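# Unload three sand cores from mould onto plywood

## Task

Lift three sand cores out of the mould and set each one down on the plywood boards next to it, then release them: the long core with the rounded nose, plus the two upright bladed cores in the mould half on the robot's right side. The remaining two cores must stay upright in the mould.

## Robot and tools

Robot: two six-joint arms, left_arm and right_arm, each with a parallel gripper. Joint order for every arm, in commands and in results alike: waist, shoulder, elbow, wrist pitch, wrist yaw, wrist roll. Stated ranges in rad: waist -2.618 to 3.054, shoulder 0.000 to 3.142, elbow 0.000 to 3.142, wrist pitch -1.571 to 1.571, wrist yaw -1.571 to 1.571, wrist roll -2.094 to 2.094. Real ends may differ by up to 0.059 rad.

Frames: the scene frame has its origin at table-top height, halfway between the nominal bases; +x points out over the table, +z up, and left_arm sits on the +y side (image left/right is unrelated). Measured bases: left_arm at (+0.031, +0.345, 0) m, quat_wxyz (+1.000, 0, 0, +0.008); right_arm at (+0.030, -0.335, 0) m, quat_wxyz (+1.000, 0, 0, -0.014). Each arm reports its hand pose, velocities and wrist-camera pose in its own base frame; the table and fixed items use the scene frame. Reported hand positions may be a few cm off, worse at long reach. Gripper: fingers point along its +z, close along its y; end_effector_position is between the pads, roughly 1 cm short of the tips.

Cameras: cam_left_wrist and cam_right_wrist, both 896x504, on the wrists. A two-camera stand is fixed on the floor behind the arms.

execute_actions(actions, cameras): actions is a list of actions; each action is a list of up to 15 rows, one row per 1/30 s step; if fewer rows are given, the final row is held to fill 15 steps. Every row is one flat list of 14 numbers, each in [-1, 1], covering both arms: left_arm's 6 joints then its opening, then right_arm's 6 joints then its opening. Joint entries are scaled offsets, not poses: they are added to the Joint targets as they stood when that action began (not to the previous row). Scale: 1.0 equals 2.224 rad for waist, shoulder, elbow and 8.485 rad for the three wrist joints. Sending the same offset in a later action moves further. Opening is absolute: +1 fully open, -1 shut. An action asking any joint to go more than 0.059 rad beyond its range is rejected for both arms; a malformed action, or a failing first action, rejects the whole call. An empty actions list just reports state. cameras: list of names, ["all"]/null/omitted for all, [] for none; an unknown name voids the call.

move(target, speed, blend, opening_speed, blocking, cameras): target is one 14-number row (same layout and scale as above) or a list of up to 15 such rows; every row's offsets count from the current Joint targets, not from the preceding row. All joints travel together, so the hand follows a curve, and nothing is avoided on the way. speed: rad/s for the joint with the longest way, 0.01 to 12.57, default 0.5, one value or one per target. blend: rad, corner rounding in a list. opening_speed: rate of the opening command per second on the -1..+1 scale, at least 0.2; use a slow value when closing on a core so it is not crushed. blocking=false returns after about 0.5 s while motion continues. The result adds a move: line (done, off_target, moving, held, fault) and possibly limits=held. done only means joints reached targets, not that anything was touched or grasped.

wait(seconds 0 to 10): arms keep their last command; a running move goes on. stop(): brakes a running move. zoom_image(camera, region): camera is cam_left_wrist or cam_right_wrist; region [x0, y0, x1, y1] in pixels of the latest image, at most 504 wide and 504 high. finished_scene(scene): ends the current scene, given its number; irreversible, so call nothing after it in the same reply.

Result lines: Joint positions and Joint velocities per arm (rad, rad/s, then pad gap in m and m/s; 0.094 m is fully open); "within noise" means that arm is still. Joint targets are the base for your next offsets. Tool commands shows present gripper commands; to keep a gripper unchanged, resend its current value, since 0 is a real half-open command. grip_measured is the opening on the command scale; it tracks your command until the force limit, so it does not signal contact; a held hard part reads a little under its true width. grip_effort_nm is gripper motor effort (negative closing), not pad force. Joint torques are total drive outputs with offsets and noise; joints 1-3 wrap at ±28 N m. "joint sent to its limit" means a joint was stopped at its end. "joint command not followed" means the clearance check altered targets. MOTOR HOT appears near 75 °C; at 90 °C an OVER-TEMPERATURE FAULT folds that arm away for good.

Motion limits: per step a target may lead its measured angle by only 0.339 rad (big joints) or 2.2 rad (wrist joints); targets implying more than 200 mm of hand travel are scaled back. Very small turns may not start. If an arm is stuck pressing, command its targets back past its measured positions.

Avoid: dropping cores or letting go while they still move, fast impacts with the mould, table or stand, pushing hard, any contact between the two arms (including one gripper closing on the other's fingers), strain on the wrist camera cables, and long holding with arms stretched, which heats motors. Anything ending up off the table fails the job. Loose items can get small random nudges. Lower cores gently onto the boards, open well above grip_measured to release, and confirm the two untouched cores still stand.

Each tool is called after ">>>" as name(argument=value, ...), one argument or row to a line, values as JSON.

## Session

>>> execute_actions(
  actions=[],
)

Scene clock: 0.00 s.
left_arm: end_effector_position=(+0.3491, -0.0518, +0.2089) grip_measured=+1.000 grip_effort_nm=n/a end_effector_quat_wxyz=(+0.533, -0.007, +0.816, -0.226) | right_arm: end_effector_position=(+0.3047, +0.0784, +0.1820) grip_measured=+1.000 grip_effort_nm=n/a end_effector_quat_wxyz=(+0.477, +0.034, +0.863, +0.162)
Joint positions: left_arm=[0.064 1.008 0.577 0.059 0.429 -0.249 0.094] | right_arm=[0.21 0.845 0.563 -0.234 -0.068 0.329 0.094]
Joint velocities: within noise
Joint torques (N m): no reading
Heat: left arm: 34 °C; right arm: 33 °C.
Joint targets: left_arm=[0.064 1.000 0.586 0.062 0.431 -0.247] | right_arm=[0.210 0.838 0.575 -0.230 -0.068 0.327]
Tool commands: left_gripper/opening=+1.0 right_gripper/opening=+1.0

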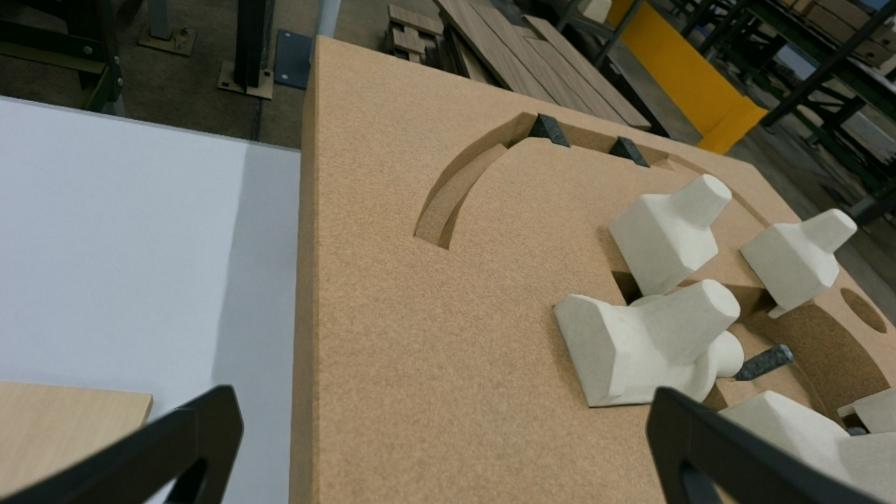

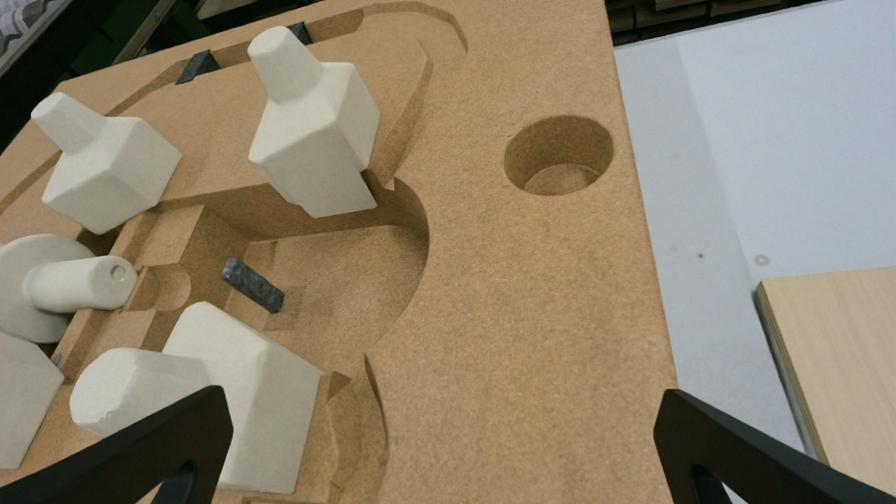

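>>> move(
  target=[-0.186,0.0715,0.313,-0.0898,-0.0508,0.0291,0.7,0.063,0.1443,0.318,-0.0554,0.008,-0.0385,0.7],
  speed=0.9,
)

Scene clock: 5.27 s.
left_arm: end_effector_position=(+0.3370, -0.1214, +0.3068) grip_measured=+0.702 grip_effort_nm=-0.061 end_effector_quat_wxyz=(+0.464, +0.150, +0.869, -0.086) | right_arm: end_effector_position=(+0.3373, +0.1228, +0.3033) grip_measured=+0.703 grip_effort_nm=-0.129 end_effector_quat_wxyz=(+0.461, -0.149, +0.871, +0.084)
Joint positions: left_arm=[-0.343 1.153 1.261 -0.697 0.01 -0.006 0.08] | right_arm=[0.343 1.156 1.253 -0.693 -0.006 0.007 0.08]
Joint velocities: within noise
Joint torques (N m): left_arm=[-0.43 -2.45 7.32 2 -0.07 0.02] | right_arm=[0.57 -2.63 8.28 1.34 0.05 -0.1]
Heat: left arm: 35 °C; right arm: 35 °C.
Joint targets: left_arm=[-0.350 1.159 1.282 -0.699 0.000 0.001] | right_arm=[0.350 1.159 1.283 -0.700 0.000 0.000]
move: done

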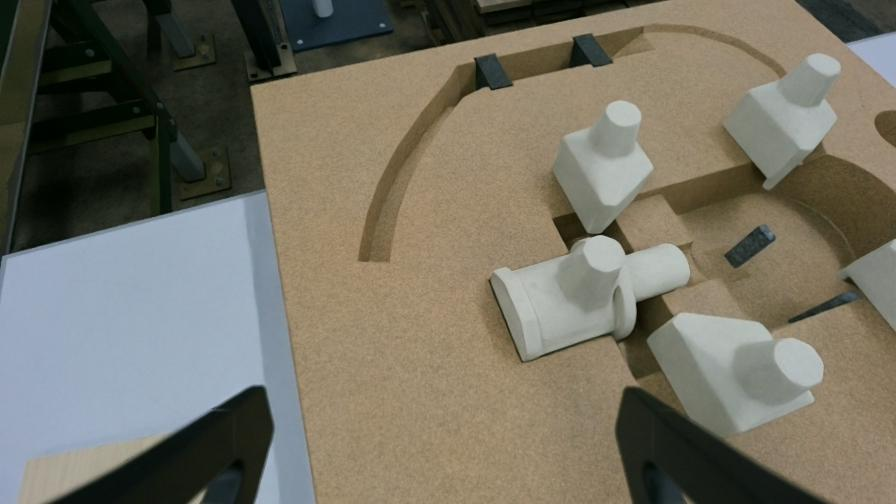

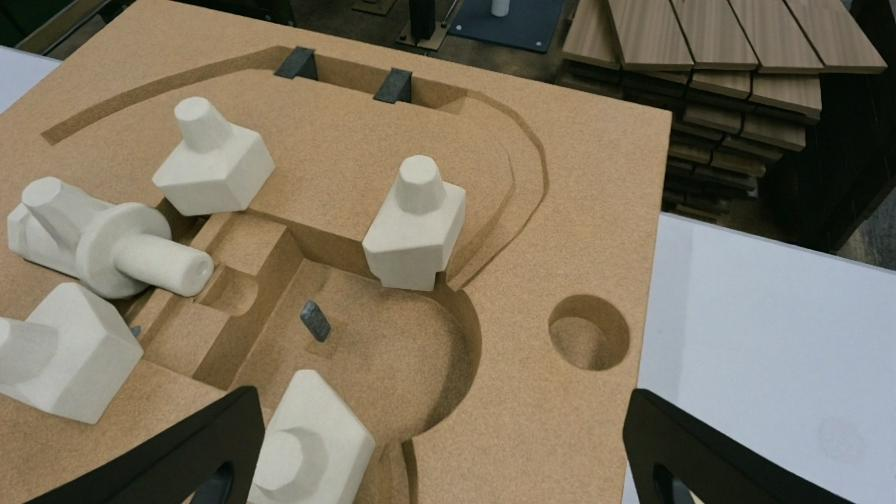

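>>> move(
  target=[0.315,0,0,0,0,0,0.7,-0.337,0,0,0,0,0,0.7],
  speed=1.2,
)

Scene clock: 15.83 s.
left_arm: end_effector_position=(+0.3368, +0.1217, +0.3066) grip_measured=+0.702 grip_effort_nm=-0.061 end_effector_quat_wxyz=(+0.464, -0.153, +0.869, +0.079) | right_arm: end_effector_position=(+0.3315, -0.1374, +0.3030) grip_measured=+0.703 grip_effort_nm=-0.129 end_effector_quat_wxyz=(+0.459, +0.176, +0.866, -0.092)
Joint positions: left_arm=[0.344 1.153 1.261 -0.698 0.001 -0.004 0.08] | right_arm=[-0.395 1.156 1.253 -0.694 0.002 0.005 0.08]
Joint velocities: within noise
Joint torques (N m): left_arm=[0.49 -2.4 7.27 2 0 -0.01] | right_arm=[-0.39 -2.61 8.29 1.32 -0.03 -0.09]
Heat: left arm: 35 °C; right arm: 36 °C.
Joint targets: left_arm=[0.351 1.159 1.282 -0.699 0.000 0.000] | right_arm=[-0.400 1.159 1.283 -0.700 0.000 0.000]
move: done

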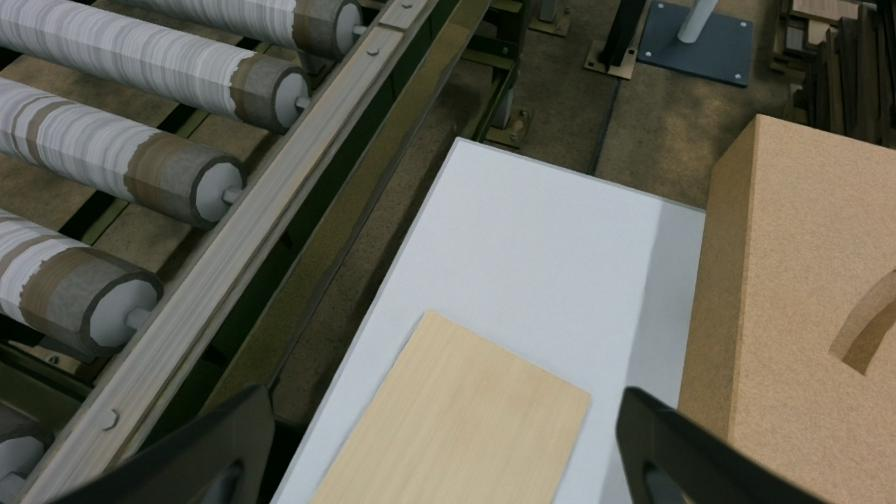

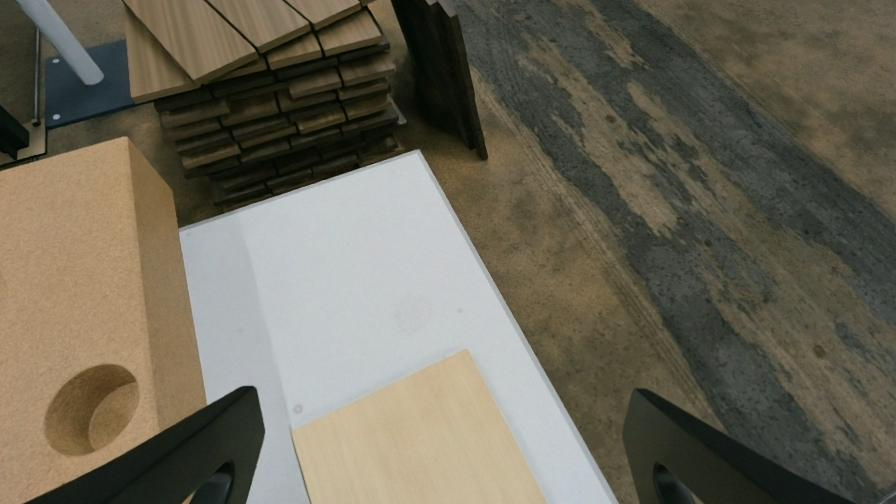

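>>> move(
  target=[-0.4065,0.2833,0.2226,-0.0311,0,0,0.7,0.4348,0.1551,0.1353,-0.0595,0,0,0.7],
  speed=1.0,
)

Scene clock: 29.30 s.
left_arm: end_effector_position=(+0.3893, -0.2435, +0.2203) grip_measured=+0.702 grip_effort_nm=-0.061 end_effector_quat_wxyz=(+0.275, +0.263, +0.921, -0.081) | right_arm: end_effector_position=(+0.2921, +0.1873, +0.2262) grip_measured=+0.703 grip_effort_nm=-0.129 end_effector_quat_wxyz=(+0.204, -0.271, +0.939, +0.060)
Joint positions: left_arm=[-0.56 1.78 1.751 -0.959 0.004 -0.004 0.08] | right_arm=[0.567 1.5 1.551 -1.193 -0.001 0.004 0.08]
Joint velocities: within noise
Joint torques (N m): left_arm=[0.44 -7.27 7.62 1.48 0 0.01] | right_arm=[0.05 -4.86 8.12 0.7 0 -0.09]
Heat: left arm: 36 °C; right arm: 36 °C.
Joint targets: left_arm=[-0.554 1.789 1.777 -0.963 0.000 0.000] | right_arm=[0.567 1.504 1.584 -1.205 0.000 0.000]
move: done

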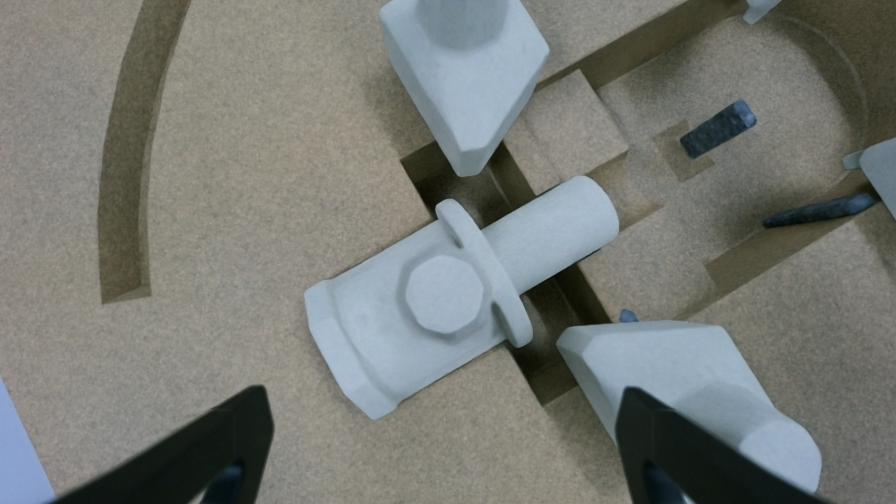

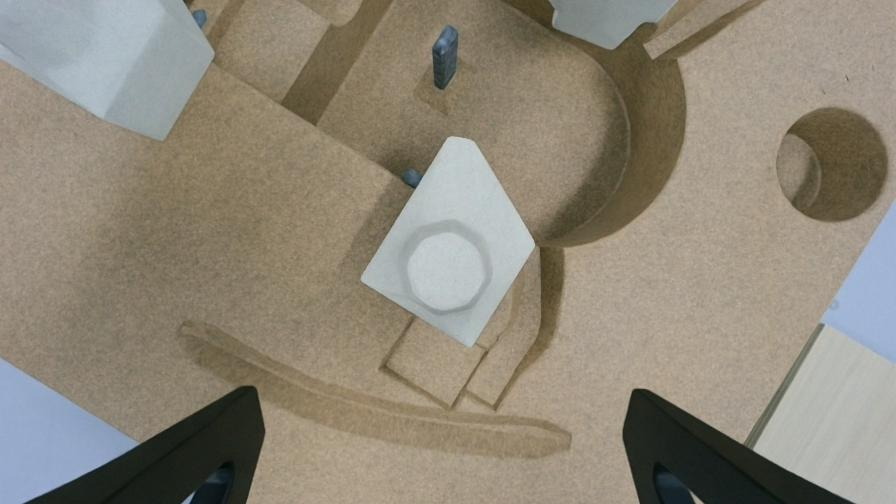

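>>> zoom_image(
  camera="cam_right_wrist",
  region=[340, 120, 560, 360],
)

Scaled by 2.100.

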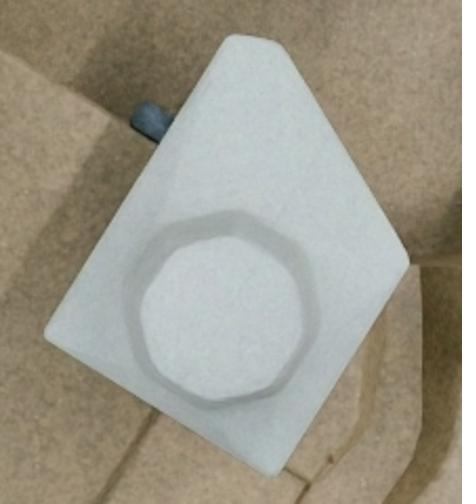

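>>> move(
  target=[
    [0,0,0,0,0,0,0.7,0,0.1344,0.1479,-0.0206,0,0,0.7],
    [0,0.0589,-0.0463,0.0266,0,0,0.7,0,0.1129,0.0126,0.0092,0,0,0.7],
  ],
  speed=[0.8,0.3],
)

Scene clock: 85.00 s.
left_arm: end_effector_position=(+0.4228, -0.2645, +0.1649) grip_measured=+0.702 grip_effort_nm=-0.061 end_effector_quat_wxyz=(+0.281, +0.263, +0.919, -0.083) | right_arm: end_effector_position=(+0.3301, +0.2115, +0.1515) grip_measured=+0.703 grip_effort_nm=-0.125 end_effector_quat_wxyz=(+0.122, -0.275, +0.953, +0.036)
Joint positions: left_arm=[-0.56 1.904 1.682 -0.754 0.004 -0.004 0.08] | right_arm=[0.567 1.79 1.62 -1.146 -0.001 0.004 0.08]
Joint velocities: within noise
Joint torques (N m): left_arm=[0.42 -7.95 4.93 1.71 -0.02 -0.01] | right_arm=[0.05 -10.37 4.83 0.7 0.01 -0.09]
Heat: left arm: 38 °C; right arm: 37 °C.
Joint targets: left_arm=[-0.554 1.920 1.675 -0.737 0.000 0.000] | right_arm=[0.567 1.755 1.611 -1.127 0.000 0.000]
move: done

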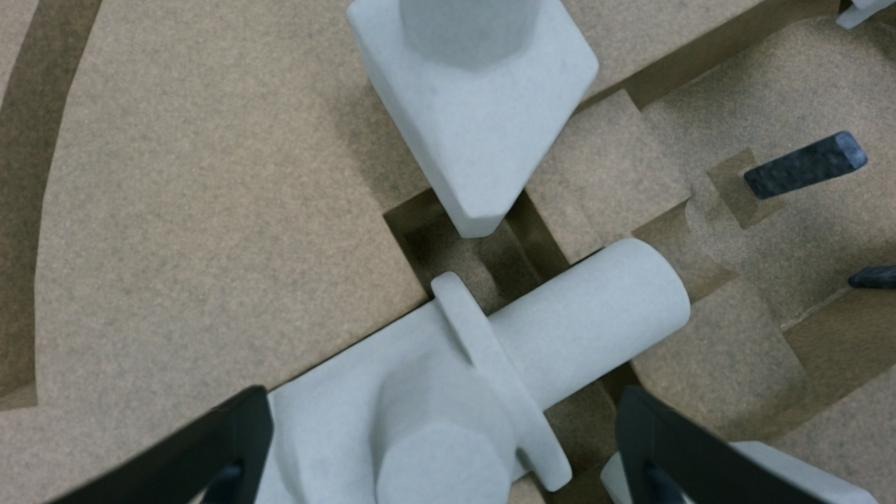

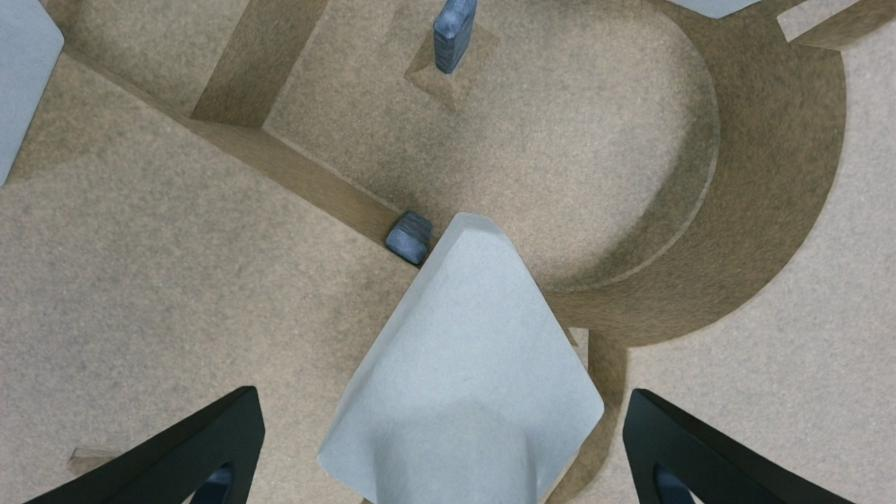

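>>> move(
  target=[
    [0,0.0045,-0.018,0.0024,0,0,0.7,0,0,0,0,0,0,0.7],
    [0,0.0045,-0.018,0.0024,0,0,-0.5,0,0,0,0,0,0,-0.52],
  ],
  speed=0.3,
  opening_speed=0.6,
)

Scene clock: 91.93 s.
left_arm: end_effector_position=(+0.4202, -0.2625, +0.1495) grip_measured=-0.236 grip_effort_nm=-0.989 end_effector_quat_wxyz=(+0.270, +0.264, +0.923, -0.080) | right_arm: end_effector_position=(+0.3308, +0.2115, +0.1516) grip_measured=-0.367 grip_effort_nm=-0.999 end_effector_quat_wxyz=(+0.123, -0.275, +0.953, +0.036)
Joint positions: left_arm=[-0.559 1.911 1.643 -0.732 0.005 -0.004 0.036] | right_arm=[0.567 1.79 1.62 -1.143 0.001 0.004 0.03]
Joint velocities: within noise
Joint torques (N m): left_arm=[0.38 -7.71 4.78 1.62 -0.04 -0.01] | right_arm=[0.05 -10.36 4.88 0.67 -0.01 -0.09]
Heat: left arm: 37 °C; right arm: 36 °C.
Joint targets: left_arm=[-0.553 1.930 1.634 -0.717 0.000 0.000] | right_arm=[0.567 1.755 1.611 -1.127 0.000 0.000]
move: done

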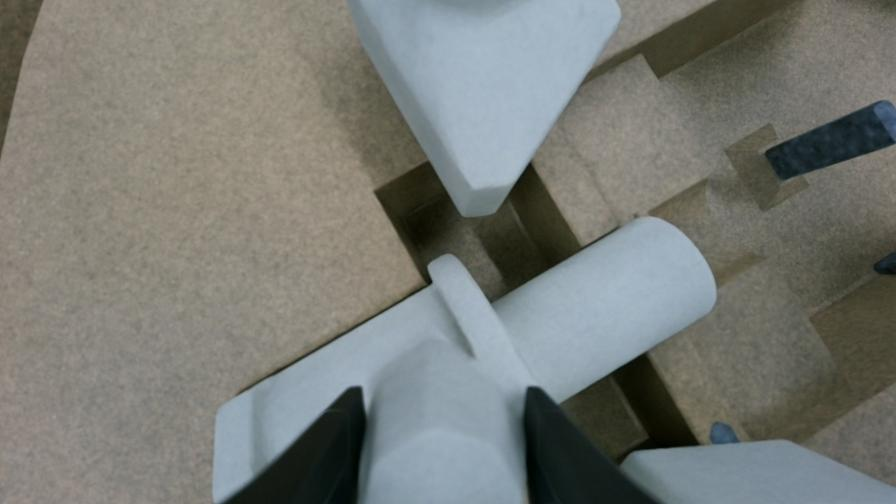

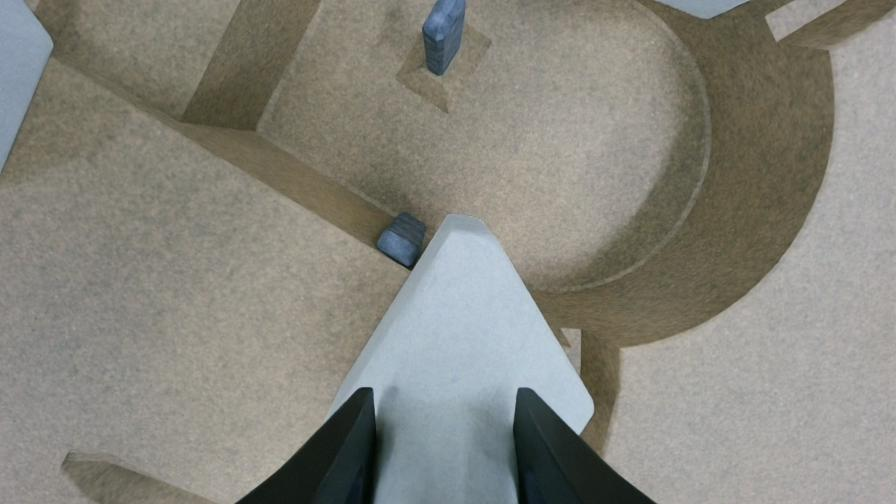

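>>> move(
  target=[
    [0,0.0067,0.1196,-0.0222,0,0,-0.5,0,0.008,0.071,-0.0132,0,0,-0.52],
    [0,0.036,0.268,-0.0522,0,0,-0.5,0,0.0238,0.1529,-0.0282,0,0,-0.52],
  ],
  speed=0.4,
  blend=0.05,
)

Scene clock: 102.00 s.
left_arm: end_effector_position=(+0.4148, -0.2592, +0.2374) grip_measured=-0.238 grip_effort_nm=-0.994 end_effector_quat_wxyz=(+0.243, +0.266, +0.930, -0.073) | right_arm: end_effector_position=(+0.3302, +0.2111, +0.2175) grip_measured=-0.367 grip_effort_nm=-1.004 end_effector_quat_wxyz=(+0.138, -0.275, +0.951, +0.040)
Joint positions: left_arm=[-0.559 2.018 2.181 -1.22 0.006 -0.003 0.036] | right_arm=[0.567 1.811 1.904 -1.377 0.001 0.004 0.03]
Joint velocities: within noise
Joint torques (N m): left_arm=[0.39 -10.02 9.16 2.01 -0.03 -0.02] | right_arm=[0.05 -7.64 8.99 0.67 -0.02 -0.09]
Heat: left arm: 37 °C; right arm: 35 °C.
Joint targets: left_arm=[-0.553 2.010 2.231 -1.160 0.000 0.000] | right_arm=[0.567 1.808 1.952 -1.366 0.000 0.000]
move: off_target (left_arm, right_arm); left_arm: the wrist pitch is farthest, 0.060 rad from its target; right_arm: the elbow is farthest, 0.047 rad from its target

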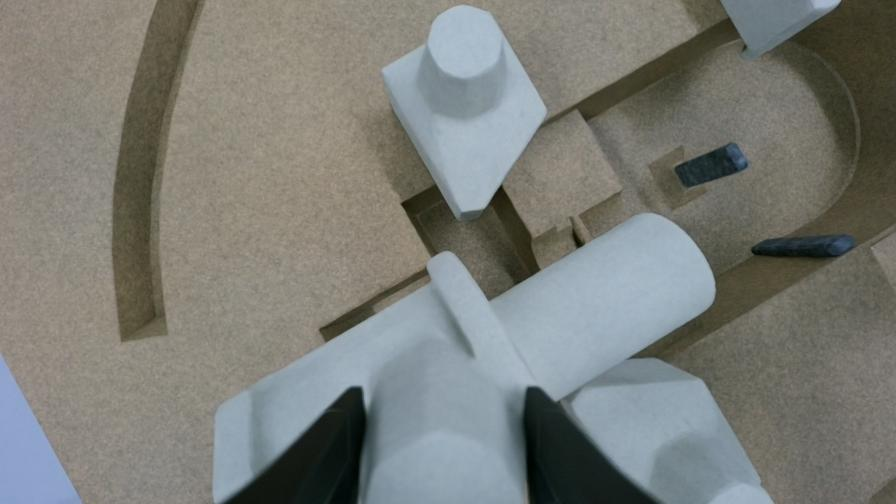

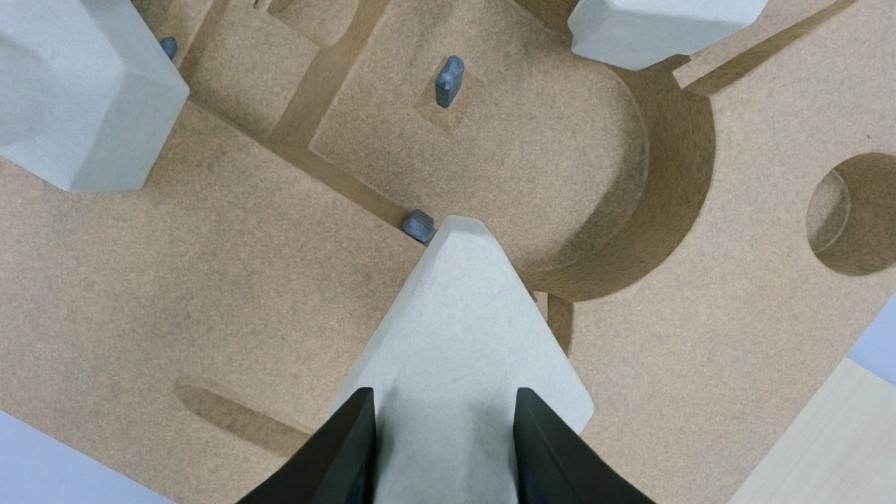

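>>> move(
  target=[
    [0,-0.0045,0.0405,-0.0012,0,0,-0.5,0,0,0.0135,0,0,0,-0.52],
    [0.4177,-0.0045,0.0405,-0.0012,0,0,-0.5,-0.4483,-0.0261,0.0126,0.0148,0,0,-0.52],
    [0.4177,-0.2383,-0.2388,0.0094,0,0,-0.5,-0.4483,-0.1924,-0.6978,0.2671,0,0,-0.52],
  ],
  speed=[0.4,0.7,0.7],
  blend=[0.01,0.05,0],
)

Scene clock: 123.30 s.
left_arm: end_effector_position=(+0.3499, +0.1424, +0.2641) grip_measured=-0.238 grip_effort_nm=-0.994 end_effector_quat_wxyz=(+0.268, -0.185, +0.944, +0.054) | right_arm: end_effector_position=(+0.3621, -0.1682, +0.1316) grip_measured=-0.368 grip_effort_nm=-1.009 end_effector_quat_wxyz=(+0.589, +0.175, +0.778, -0.131)
Joint positions: left_arm=[0.381 1.543 1.689 -1.164 -0.005 -0.003 0.036] | right_arm=[-0.436 1.424 0.388 0.762 0.003 0.004 0.03]
Joint velocities: within noise
Joint torques (N m): left_arm=[-0.4 -10.45 5.93 2.35 0.06 -0.04] | right_arm=[0.51 -7.73 5.87 2.83 -0.04 -0.09]
Heat: left arm: 38 °C; right arm: 37 °C.
Joint targets: left_arm=[0.376 1.480 1.700 -1.080 0.000 0.000] | right_arm=[-0.430 1.380 0.400 0.900 0.000 0.000]
move: off_target (left_arm, right_arm); left_arm: the wrist pitch is farthest, 0.084 rad from its target; right_arm: the wrist pitch is farthest, 0.139 rad from its target

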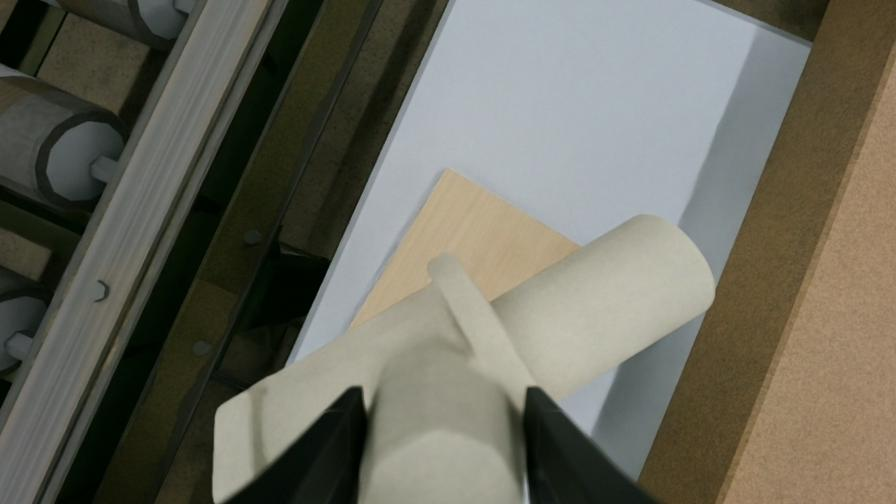

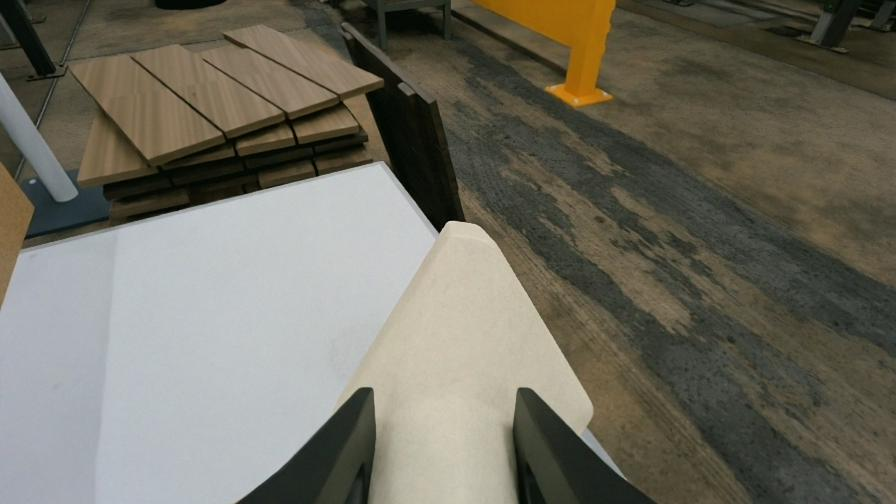

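>>> move(
  target=[
    [0,-0.0337,-0.272,0.0642,0,0,-0.5,0,0.1169,-0.0472,0.0507,0,0,-0.52],
    [0,-0.0292,-0.295,0.0713,0,0,-0.5,0,0.1169,-0.0472,0.0507,0,0,-0.52],
  ],
  speed=[0.35,0.1],
)

Scene clock: 135.67 s.
left_arm: end_effector_position=(+0.3472, +0.1413, +0.1191) grip_measured=-0.238 grip_effort_nm=-0.999 end_effector_quat_wxyz=(+0.273, -0.184, +0.943, +0.055) | right_arm: end_effector_position=(+0.3602, -0.1673, +0.1127) grip_measured=-0.368 grip_effort_nm=-1.004 end_effector_quat_wxyz=(+0.630, +0.168, +0.745, -0.140)
Joint positions: left_arm=[0.381 1.471 1.03 -0.566 -0.005 -0.003 0.036] | right_arm=[-0.436 1.648 0.287 1.194 0.003 0.004 0.03]
Joint velocities: within noise
Joint torques (N m): left_arm=[-0.44 -9.57 6.37 2.46 0.06 -0.04] | right_arm=[0.5 -5.31 4.26 2.85 -0.04 -0.09]
Heat: left arm: 40 °C; right arm: 43 °C.
Joint targets: left_arm=[0.376 1.415 1.043 -0.475 0.000 0.000] | right_arm=[-0.430 1.640 0.294 1.330 0.000 0.000]
move: off_target (left_arm, right_arm); left_arm: the wrist pitch is farthest, 0.091 rad from its target; right_arm: the wrist pitch is farthest, 0.136 rad from its target

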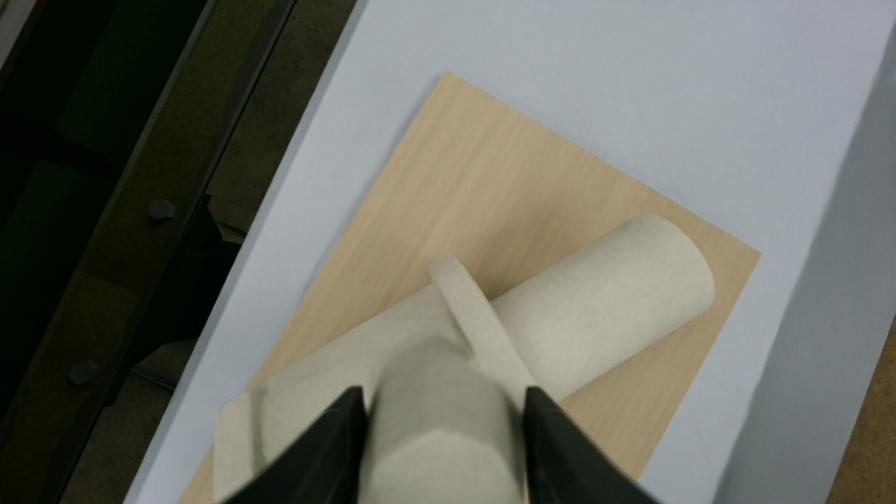

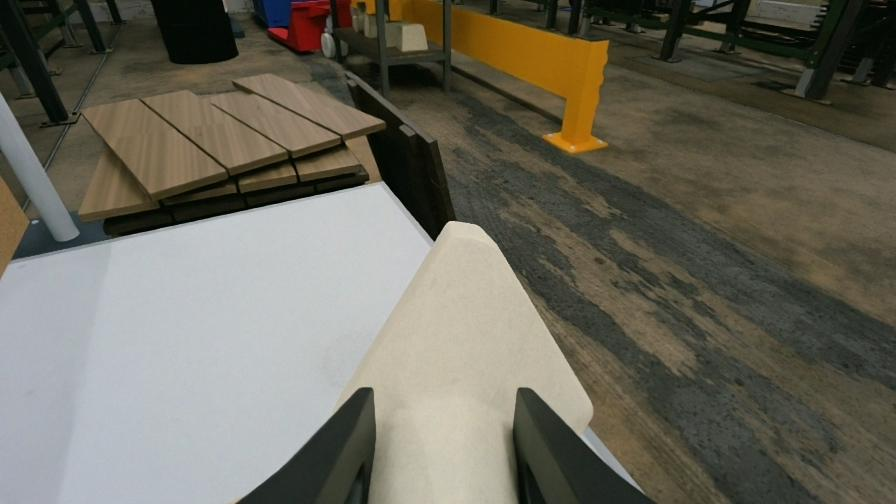

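>>> move(
  target=[0,0,-0.0162,0.0042,0,0,-0.5,0,0.0611,-0.0279,0.023,0,0,-0.52],
  speed=0.15,
)

Scene clock: 141.63 s.
left_arm: end_effector_position=(+0.3483, +0.1415, +0.1149) grip_measured=-0.238 grip_effort_nm=-1.009 end_effector_quat_wxyz=(+0.280, -0.184, +0.940, +0.055) | right_arm: end_effector_position=(+0.3509, -0.1630, +0.0924) grip_measured=-0.368 grip_effort_nm=-1.004 end_effector_quat_wxyz=(+0.632, +0.167, +0.744, -0.140)
Joint positions: left_arm=[0.381 1.468 1.001 -0.524 -0.004 -0.003 0.036] | right_arm=[-0.436 1.781 0.228 1.39 0.003 0.003 0.03]
Joint velocities: within noise
Joint torques (N m): left_arm=[-0.32 -9.29 5.75 2.42 0.09 -0.03] | right_arm=[0.5 -5.23 3.1 2.83 -0.04 -0.07]
Heat: left arm: 40 °C; right arm: 45 °C.
Joint targets: left_arm=[0.376 1.415 1.008 -0.440 0.000 0.000] | right_arm=[-0.430 1.776 0.232 1.525 0.000 0.000]
move: off_target (left_arm, right_arm); left_arm: the wrist pitch is farthest, 0.085 rad from its target; right_arm: the wrist pitch is farthest, 0.135 rad from its target

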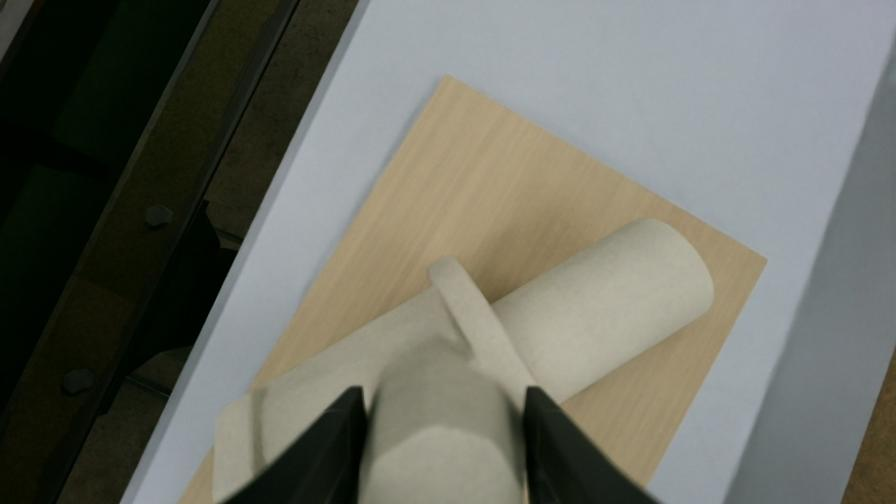

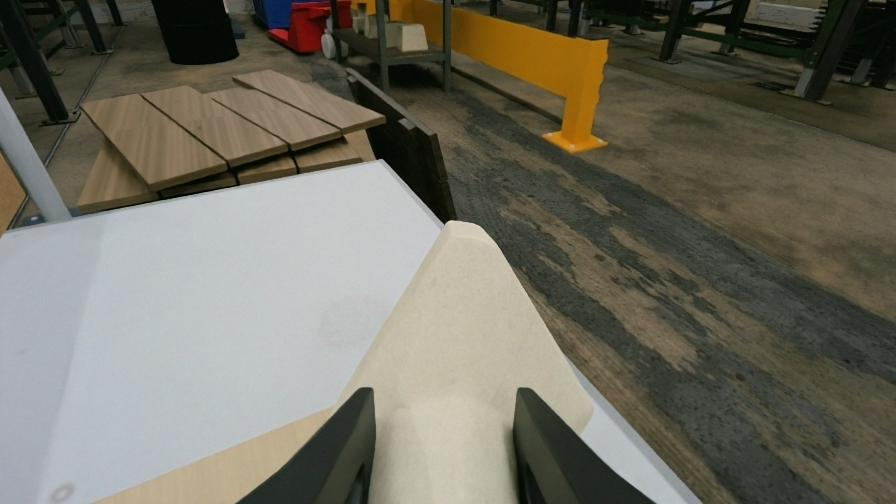

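>>> move(
  target=[0,0,-0.0162,0.0042,0,0,-0.5,0.0135,-0.0126,-0.0227,-0.002,0,0,-0.52],
  speed=0.12,
)

Scene clock: 151.83 s.
left_arm: end_effector_position=(+0.3498, +0.1416, +0.1147) grip_measured=-0.239 grip_effort_nm=-1.004 end_effector_quat_wxyz=(+0.294, -0.183, +0.936, +0.057) | right_arm: end_effector_position=(+0.3450, -0.1506, +0.0892) grip_measured=-0.368 grip_effort_nm=-1.009 end_effector_quat_wxyz=(+0.632, +0.157, +0.747, -0.136)
Joint positions: left_arm=[0.381 1.454 0.972 -0.48 -0.001 -0.003 0.036] | right_arm=[-0.41 1.778 0.186 1.425 0.008 -0.003 0.03]
Joint velocities: within noise
Joint torques (N m): left_arm=[-0.39 -8.1 5.23 2.34 0.03 0] | right_arm=[0.88 -7.12 2.25 2.33 -0.1 -0.01]
Heat: left arm: 39 °C; right arm: 48 °C.
Joint targets: left_arm=[0.376 1.415 0.971 -0.404 0.000 0.000] | right_arm=[-0.400 1.748 0.182 1.508 0.000 0.000]
move: off_target (left_arm, right_arm); left_arm: the wrist pitch is farthest, 0.075 rad from its target; right_arm: the wrist pitch is farthest, 0.083 rad from its target

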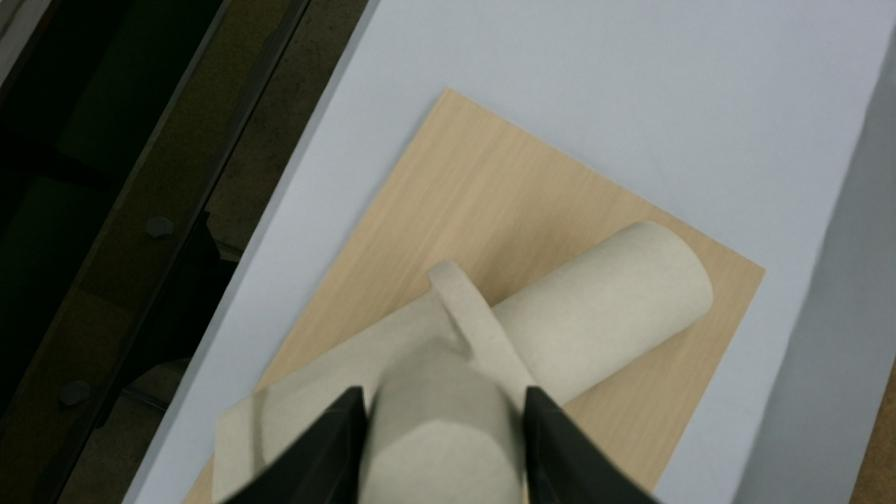

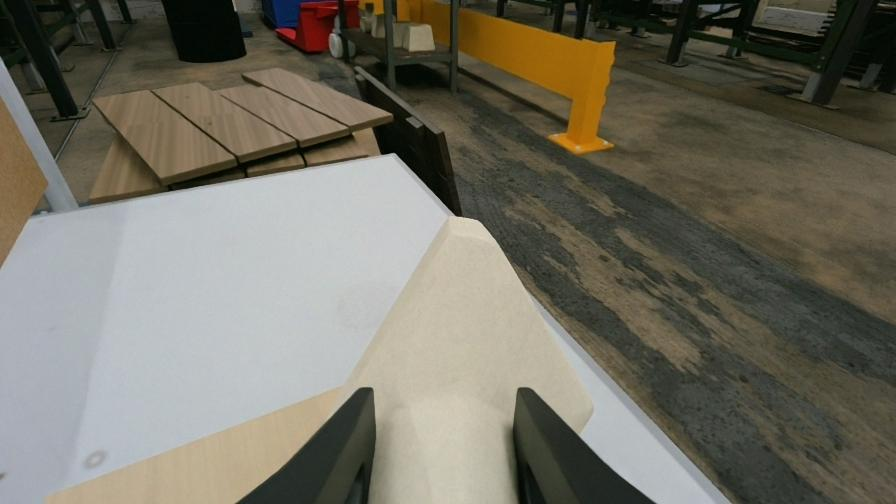

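>>> move(
  target=[0,0,0,0,0,0,0.4,0,-0.062,-0.0369,-0.0198,0,0,-0.33],
  speed=0.1,
  opening_speed=0.3,
)

Scene clock: 164.97 s.
left_arm: end_effector_position=(+0.3602, +0.1457, +0.1264) grip_measured=+0.398 grip_effort_nm=0.129 end_effector_quat_wxyz=(+0.325, -0.181, +0.926, +0.063) | right_arm: end_effector_position=(+0.3232, -0.1411, +0.0885) grip_measured=-0.330 grip_effort_nm=-0.002 end_effector_quat_wxyz=(+0.616, +0.160, +0.760, -0.132)
Joint positions: left_arm=[0.381 1.445 0.972 -0.424 -0.001 -0.003 0.066] | right_arm=[-0.41 1.635 0.107 1.322 0.008 -0.003 0.031]
Joint velocities: within noise
Joint torques (N m): left_arm=[-0.44 -7.43 5.41 1.84 0.02 -0.01] | right_arm=[0.88 -5.82 2.39 1.73 -0.09 -0.01]
Heat: left arm: 39 °C; right arm: 48 °C.
Joint targets: left_arm=[0.376 1.415 0.971 -0.404 0.000 0.000] | right_arm=[-0.400 1.610 0.100 1.340 0.000 0.000]
move: done

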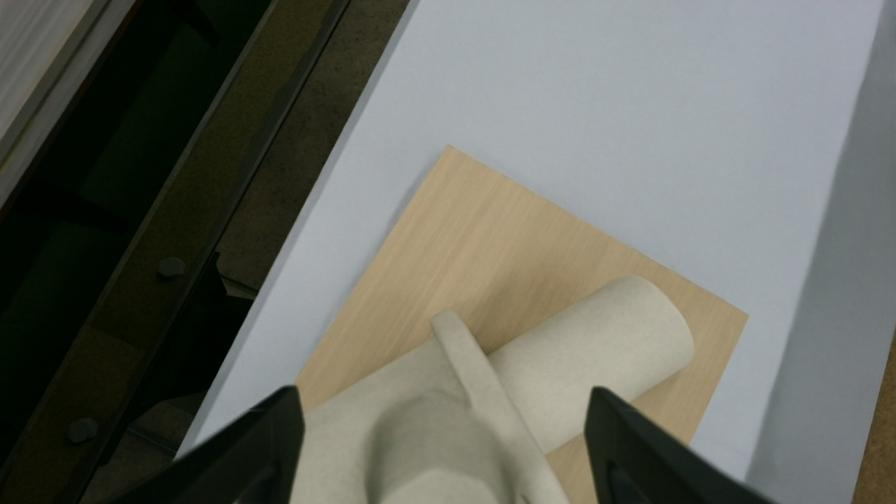

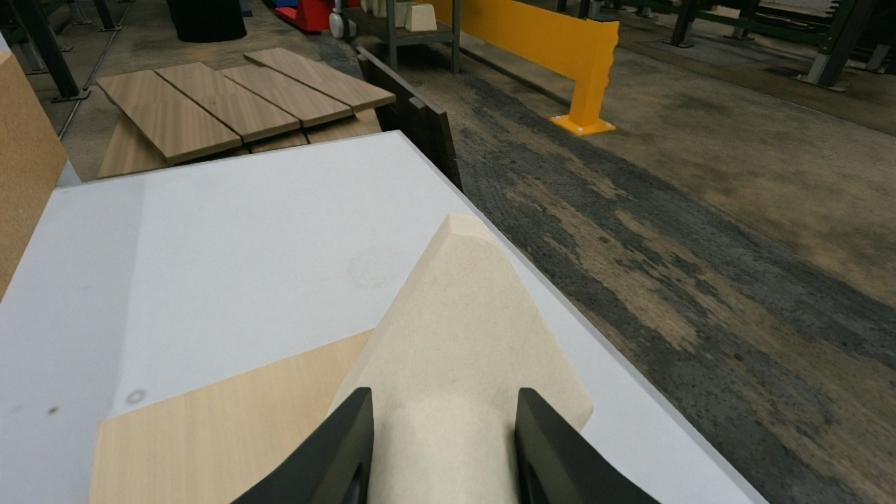

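>>> move(
  target=[0,-0.0022,0.1448,-0.0435,0,0,0.4,0,-0.036,-0.0144,-0.0106,0,0,-0.315],
  speed=0.3,
  opening_speed=0.3,
)

Scene clock: 172.57 s.
left_arm: end_effector_position=(+0.3562, +0.1441, +0.1954) grip_measured=+0.398 grip_effort_nm=0.120 end_effector_quat_wxyz=(+0.304, -0.182, +0.933, +0.059) | right_arm: end_effector_position=(+0.3130, -0.1367, +0.0855) grip_measured=-0.317 grip_effort_nm=0.120 end_effector_quat_wxyz=(+0.605, +0.162, +0.769, -0.130)
Joint positions: left_arm=[0.381 1.438 1.268 -0.771 -0.001 -0.003 0.066] | right_arm=[-0.41 1.552 0.075 1.24 0.008 -0.003 0.032]
Joint velocities: within noise
Joint torques (N m): left_arm=[-0.42 -7.23 7.6 1.57 0.01 -0.02] | right_arm=[0.9 -5.14 2.58 1.64 -0.09 -0.01]
Heat: left arm: 39 °C; right arm: 46 °C.
Joint targets: left_arm=[0.376 1.410 1.293 -0.773 0.000 0.000] | right_arm=[-0.400 1.530 0.068 1.250 0.000 0.000]
move: done

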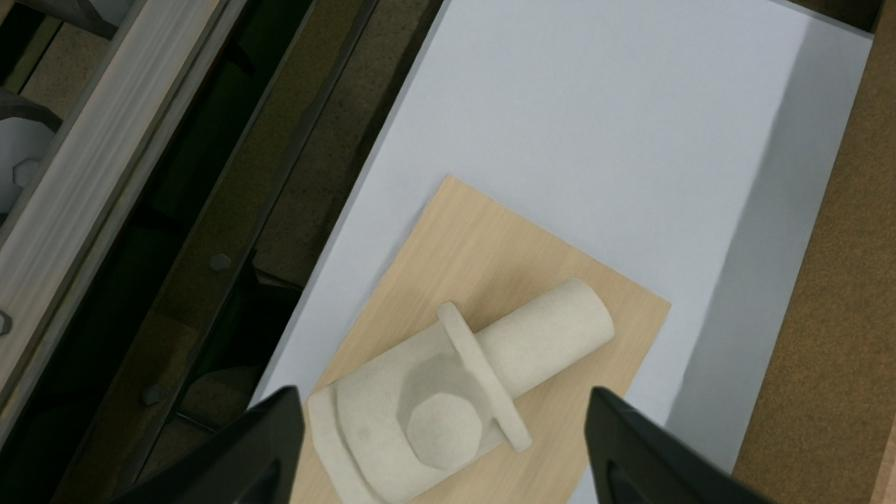

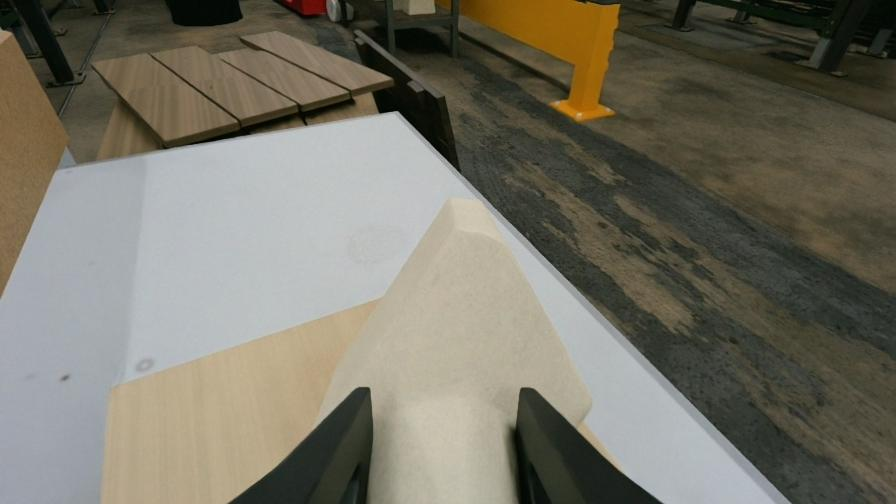

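>>> move(
  target=[
    [0,0.0315,0.183,-0.0385,0,0,0.4,0,-0.0315,-0.0103,-0.0165,0,0,-0.315],
    [-0.5288,-0.1129,-0.005,0.0086,0,0,0.4,0,-0.0315,-0.0103,-0.0165,0,0,-0.315],
  ],
  speed=[0.4,0.9],
)

Scene clock: 181.80 s.
left_arm: end_effector_position=(+0.2543, -0.2584, +0.3070) grip_measured=+0.398 grip_effort_nm=0.125 end_effector_quat_wxyz=(+0.427, +0.342, +0.817, -0.181) | right_arm: end_effector_position=(+0.3008, -0.1264, +0.0647) grip_measured=-0.317 grip_effort_nm=0.115 end_effector_quat_wxyz=(+0.568, +0.161, +0.799, -0.115)
Joint positions: left_arm=[-0.795 1.181 1.293 -0.717 0.002 -0.003 0.066] | right_arm=[-0.404 1.481 0.049 1.097 -0.006 -0.003 0.032]
Joint velocities: within noise
Joint torques (N m): left_arm=[-0.35 -4.66 4.66 2.18 0.02 -0.01] | right_arm=[0.39 -4.62 3.04 1.65 0.05 -0.01]
Heat: left arm: 38 °C; right arm: 45 °C.
Joint targets: left_arm=[-0.801 1.159 1.282 -0.700 0.000 0.000] | right_arm=[-0.400 1.460 0.045 1.110 0.000 0.000]
move: done

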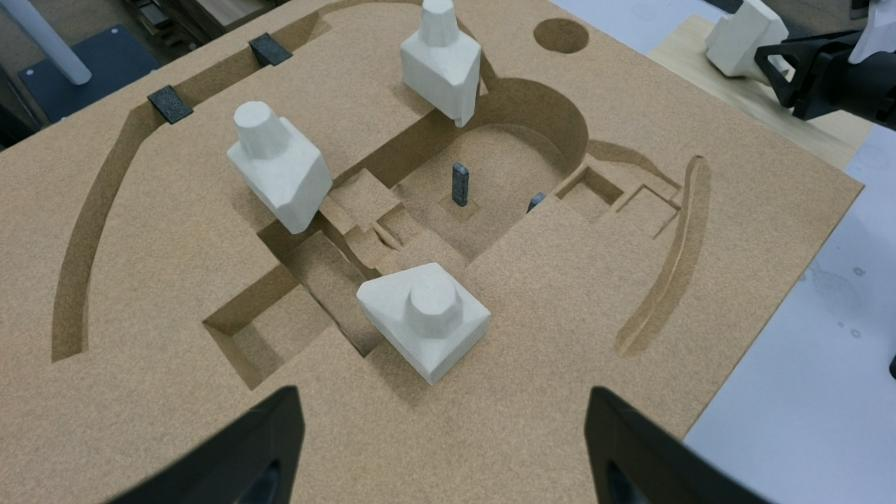

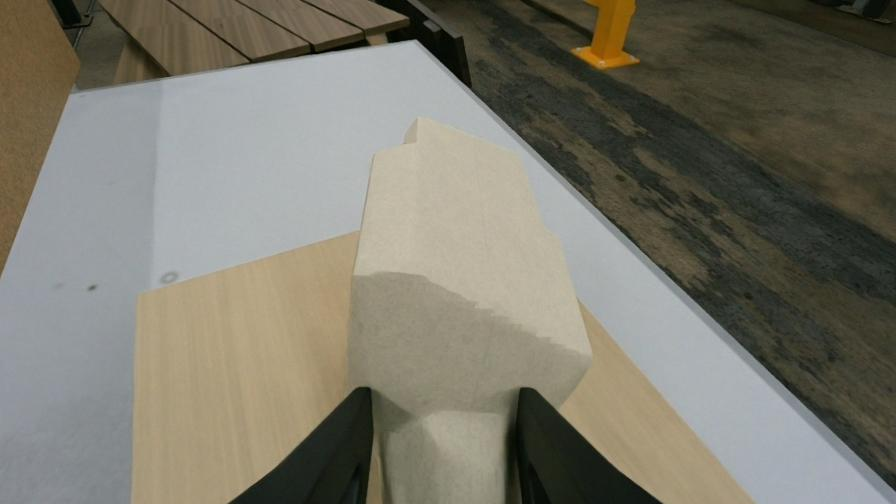

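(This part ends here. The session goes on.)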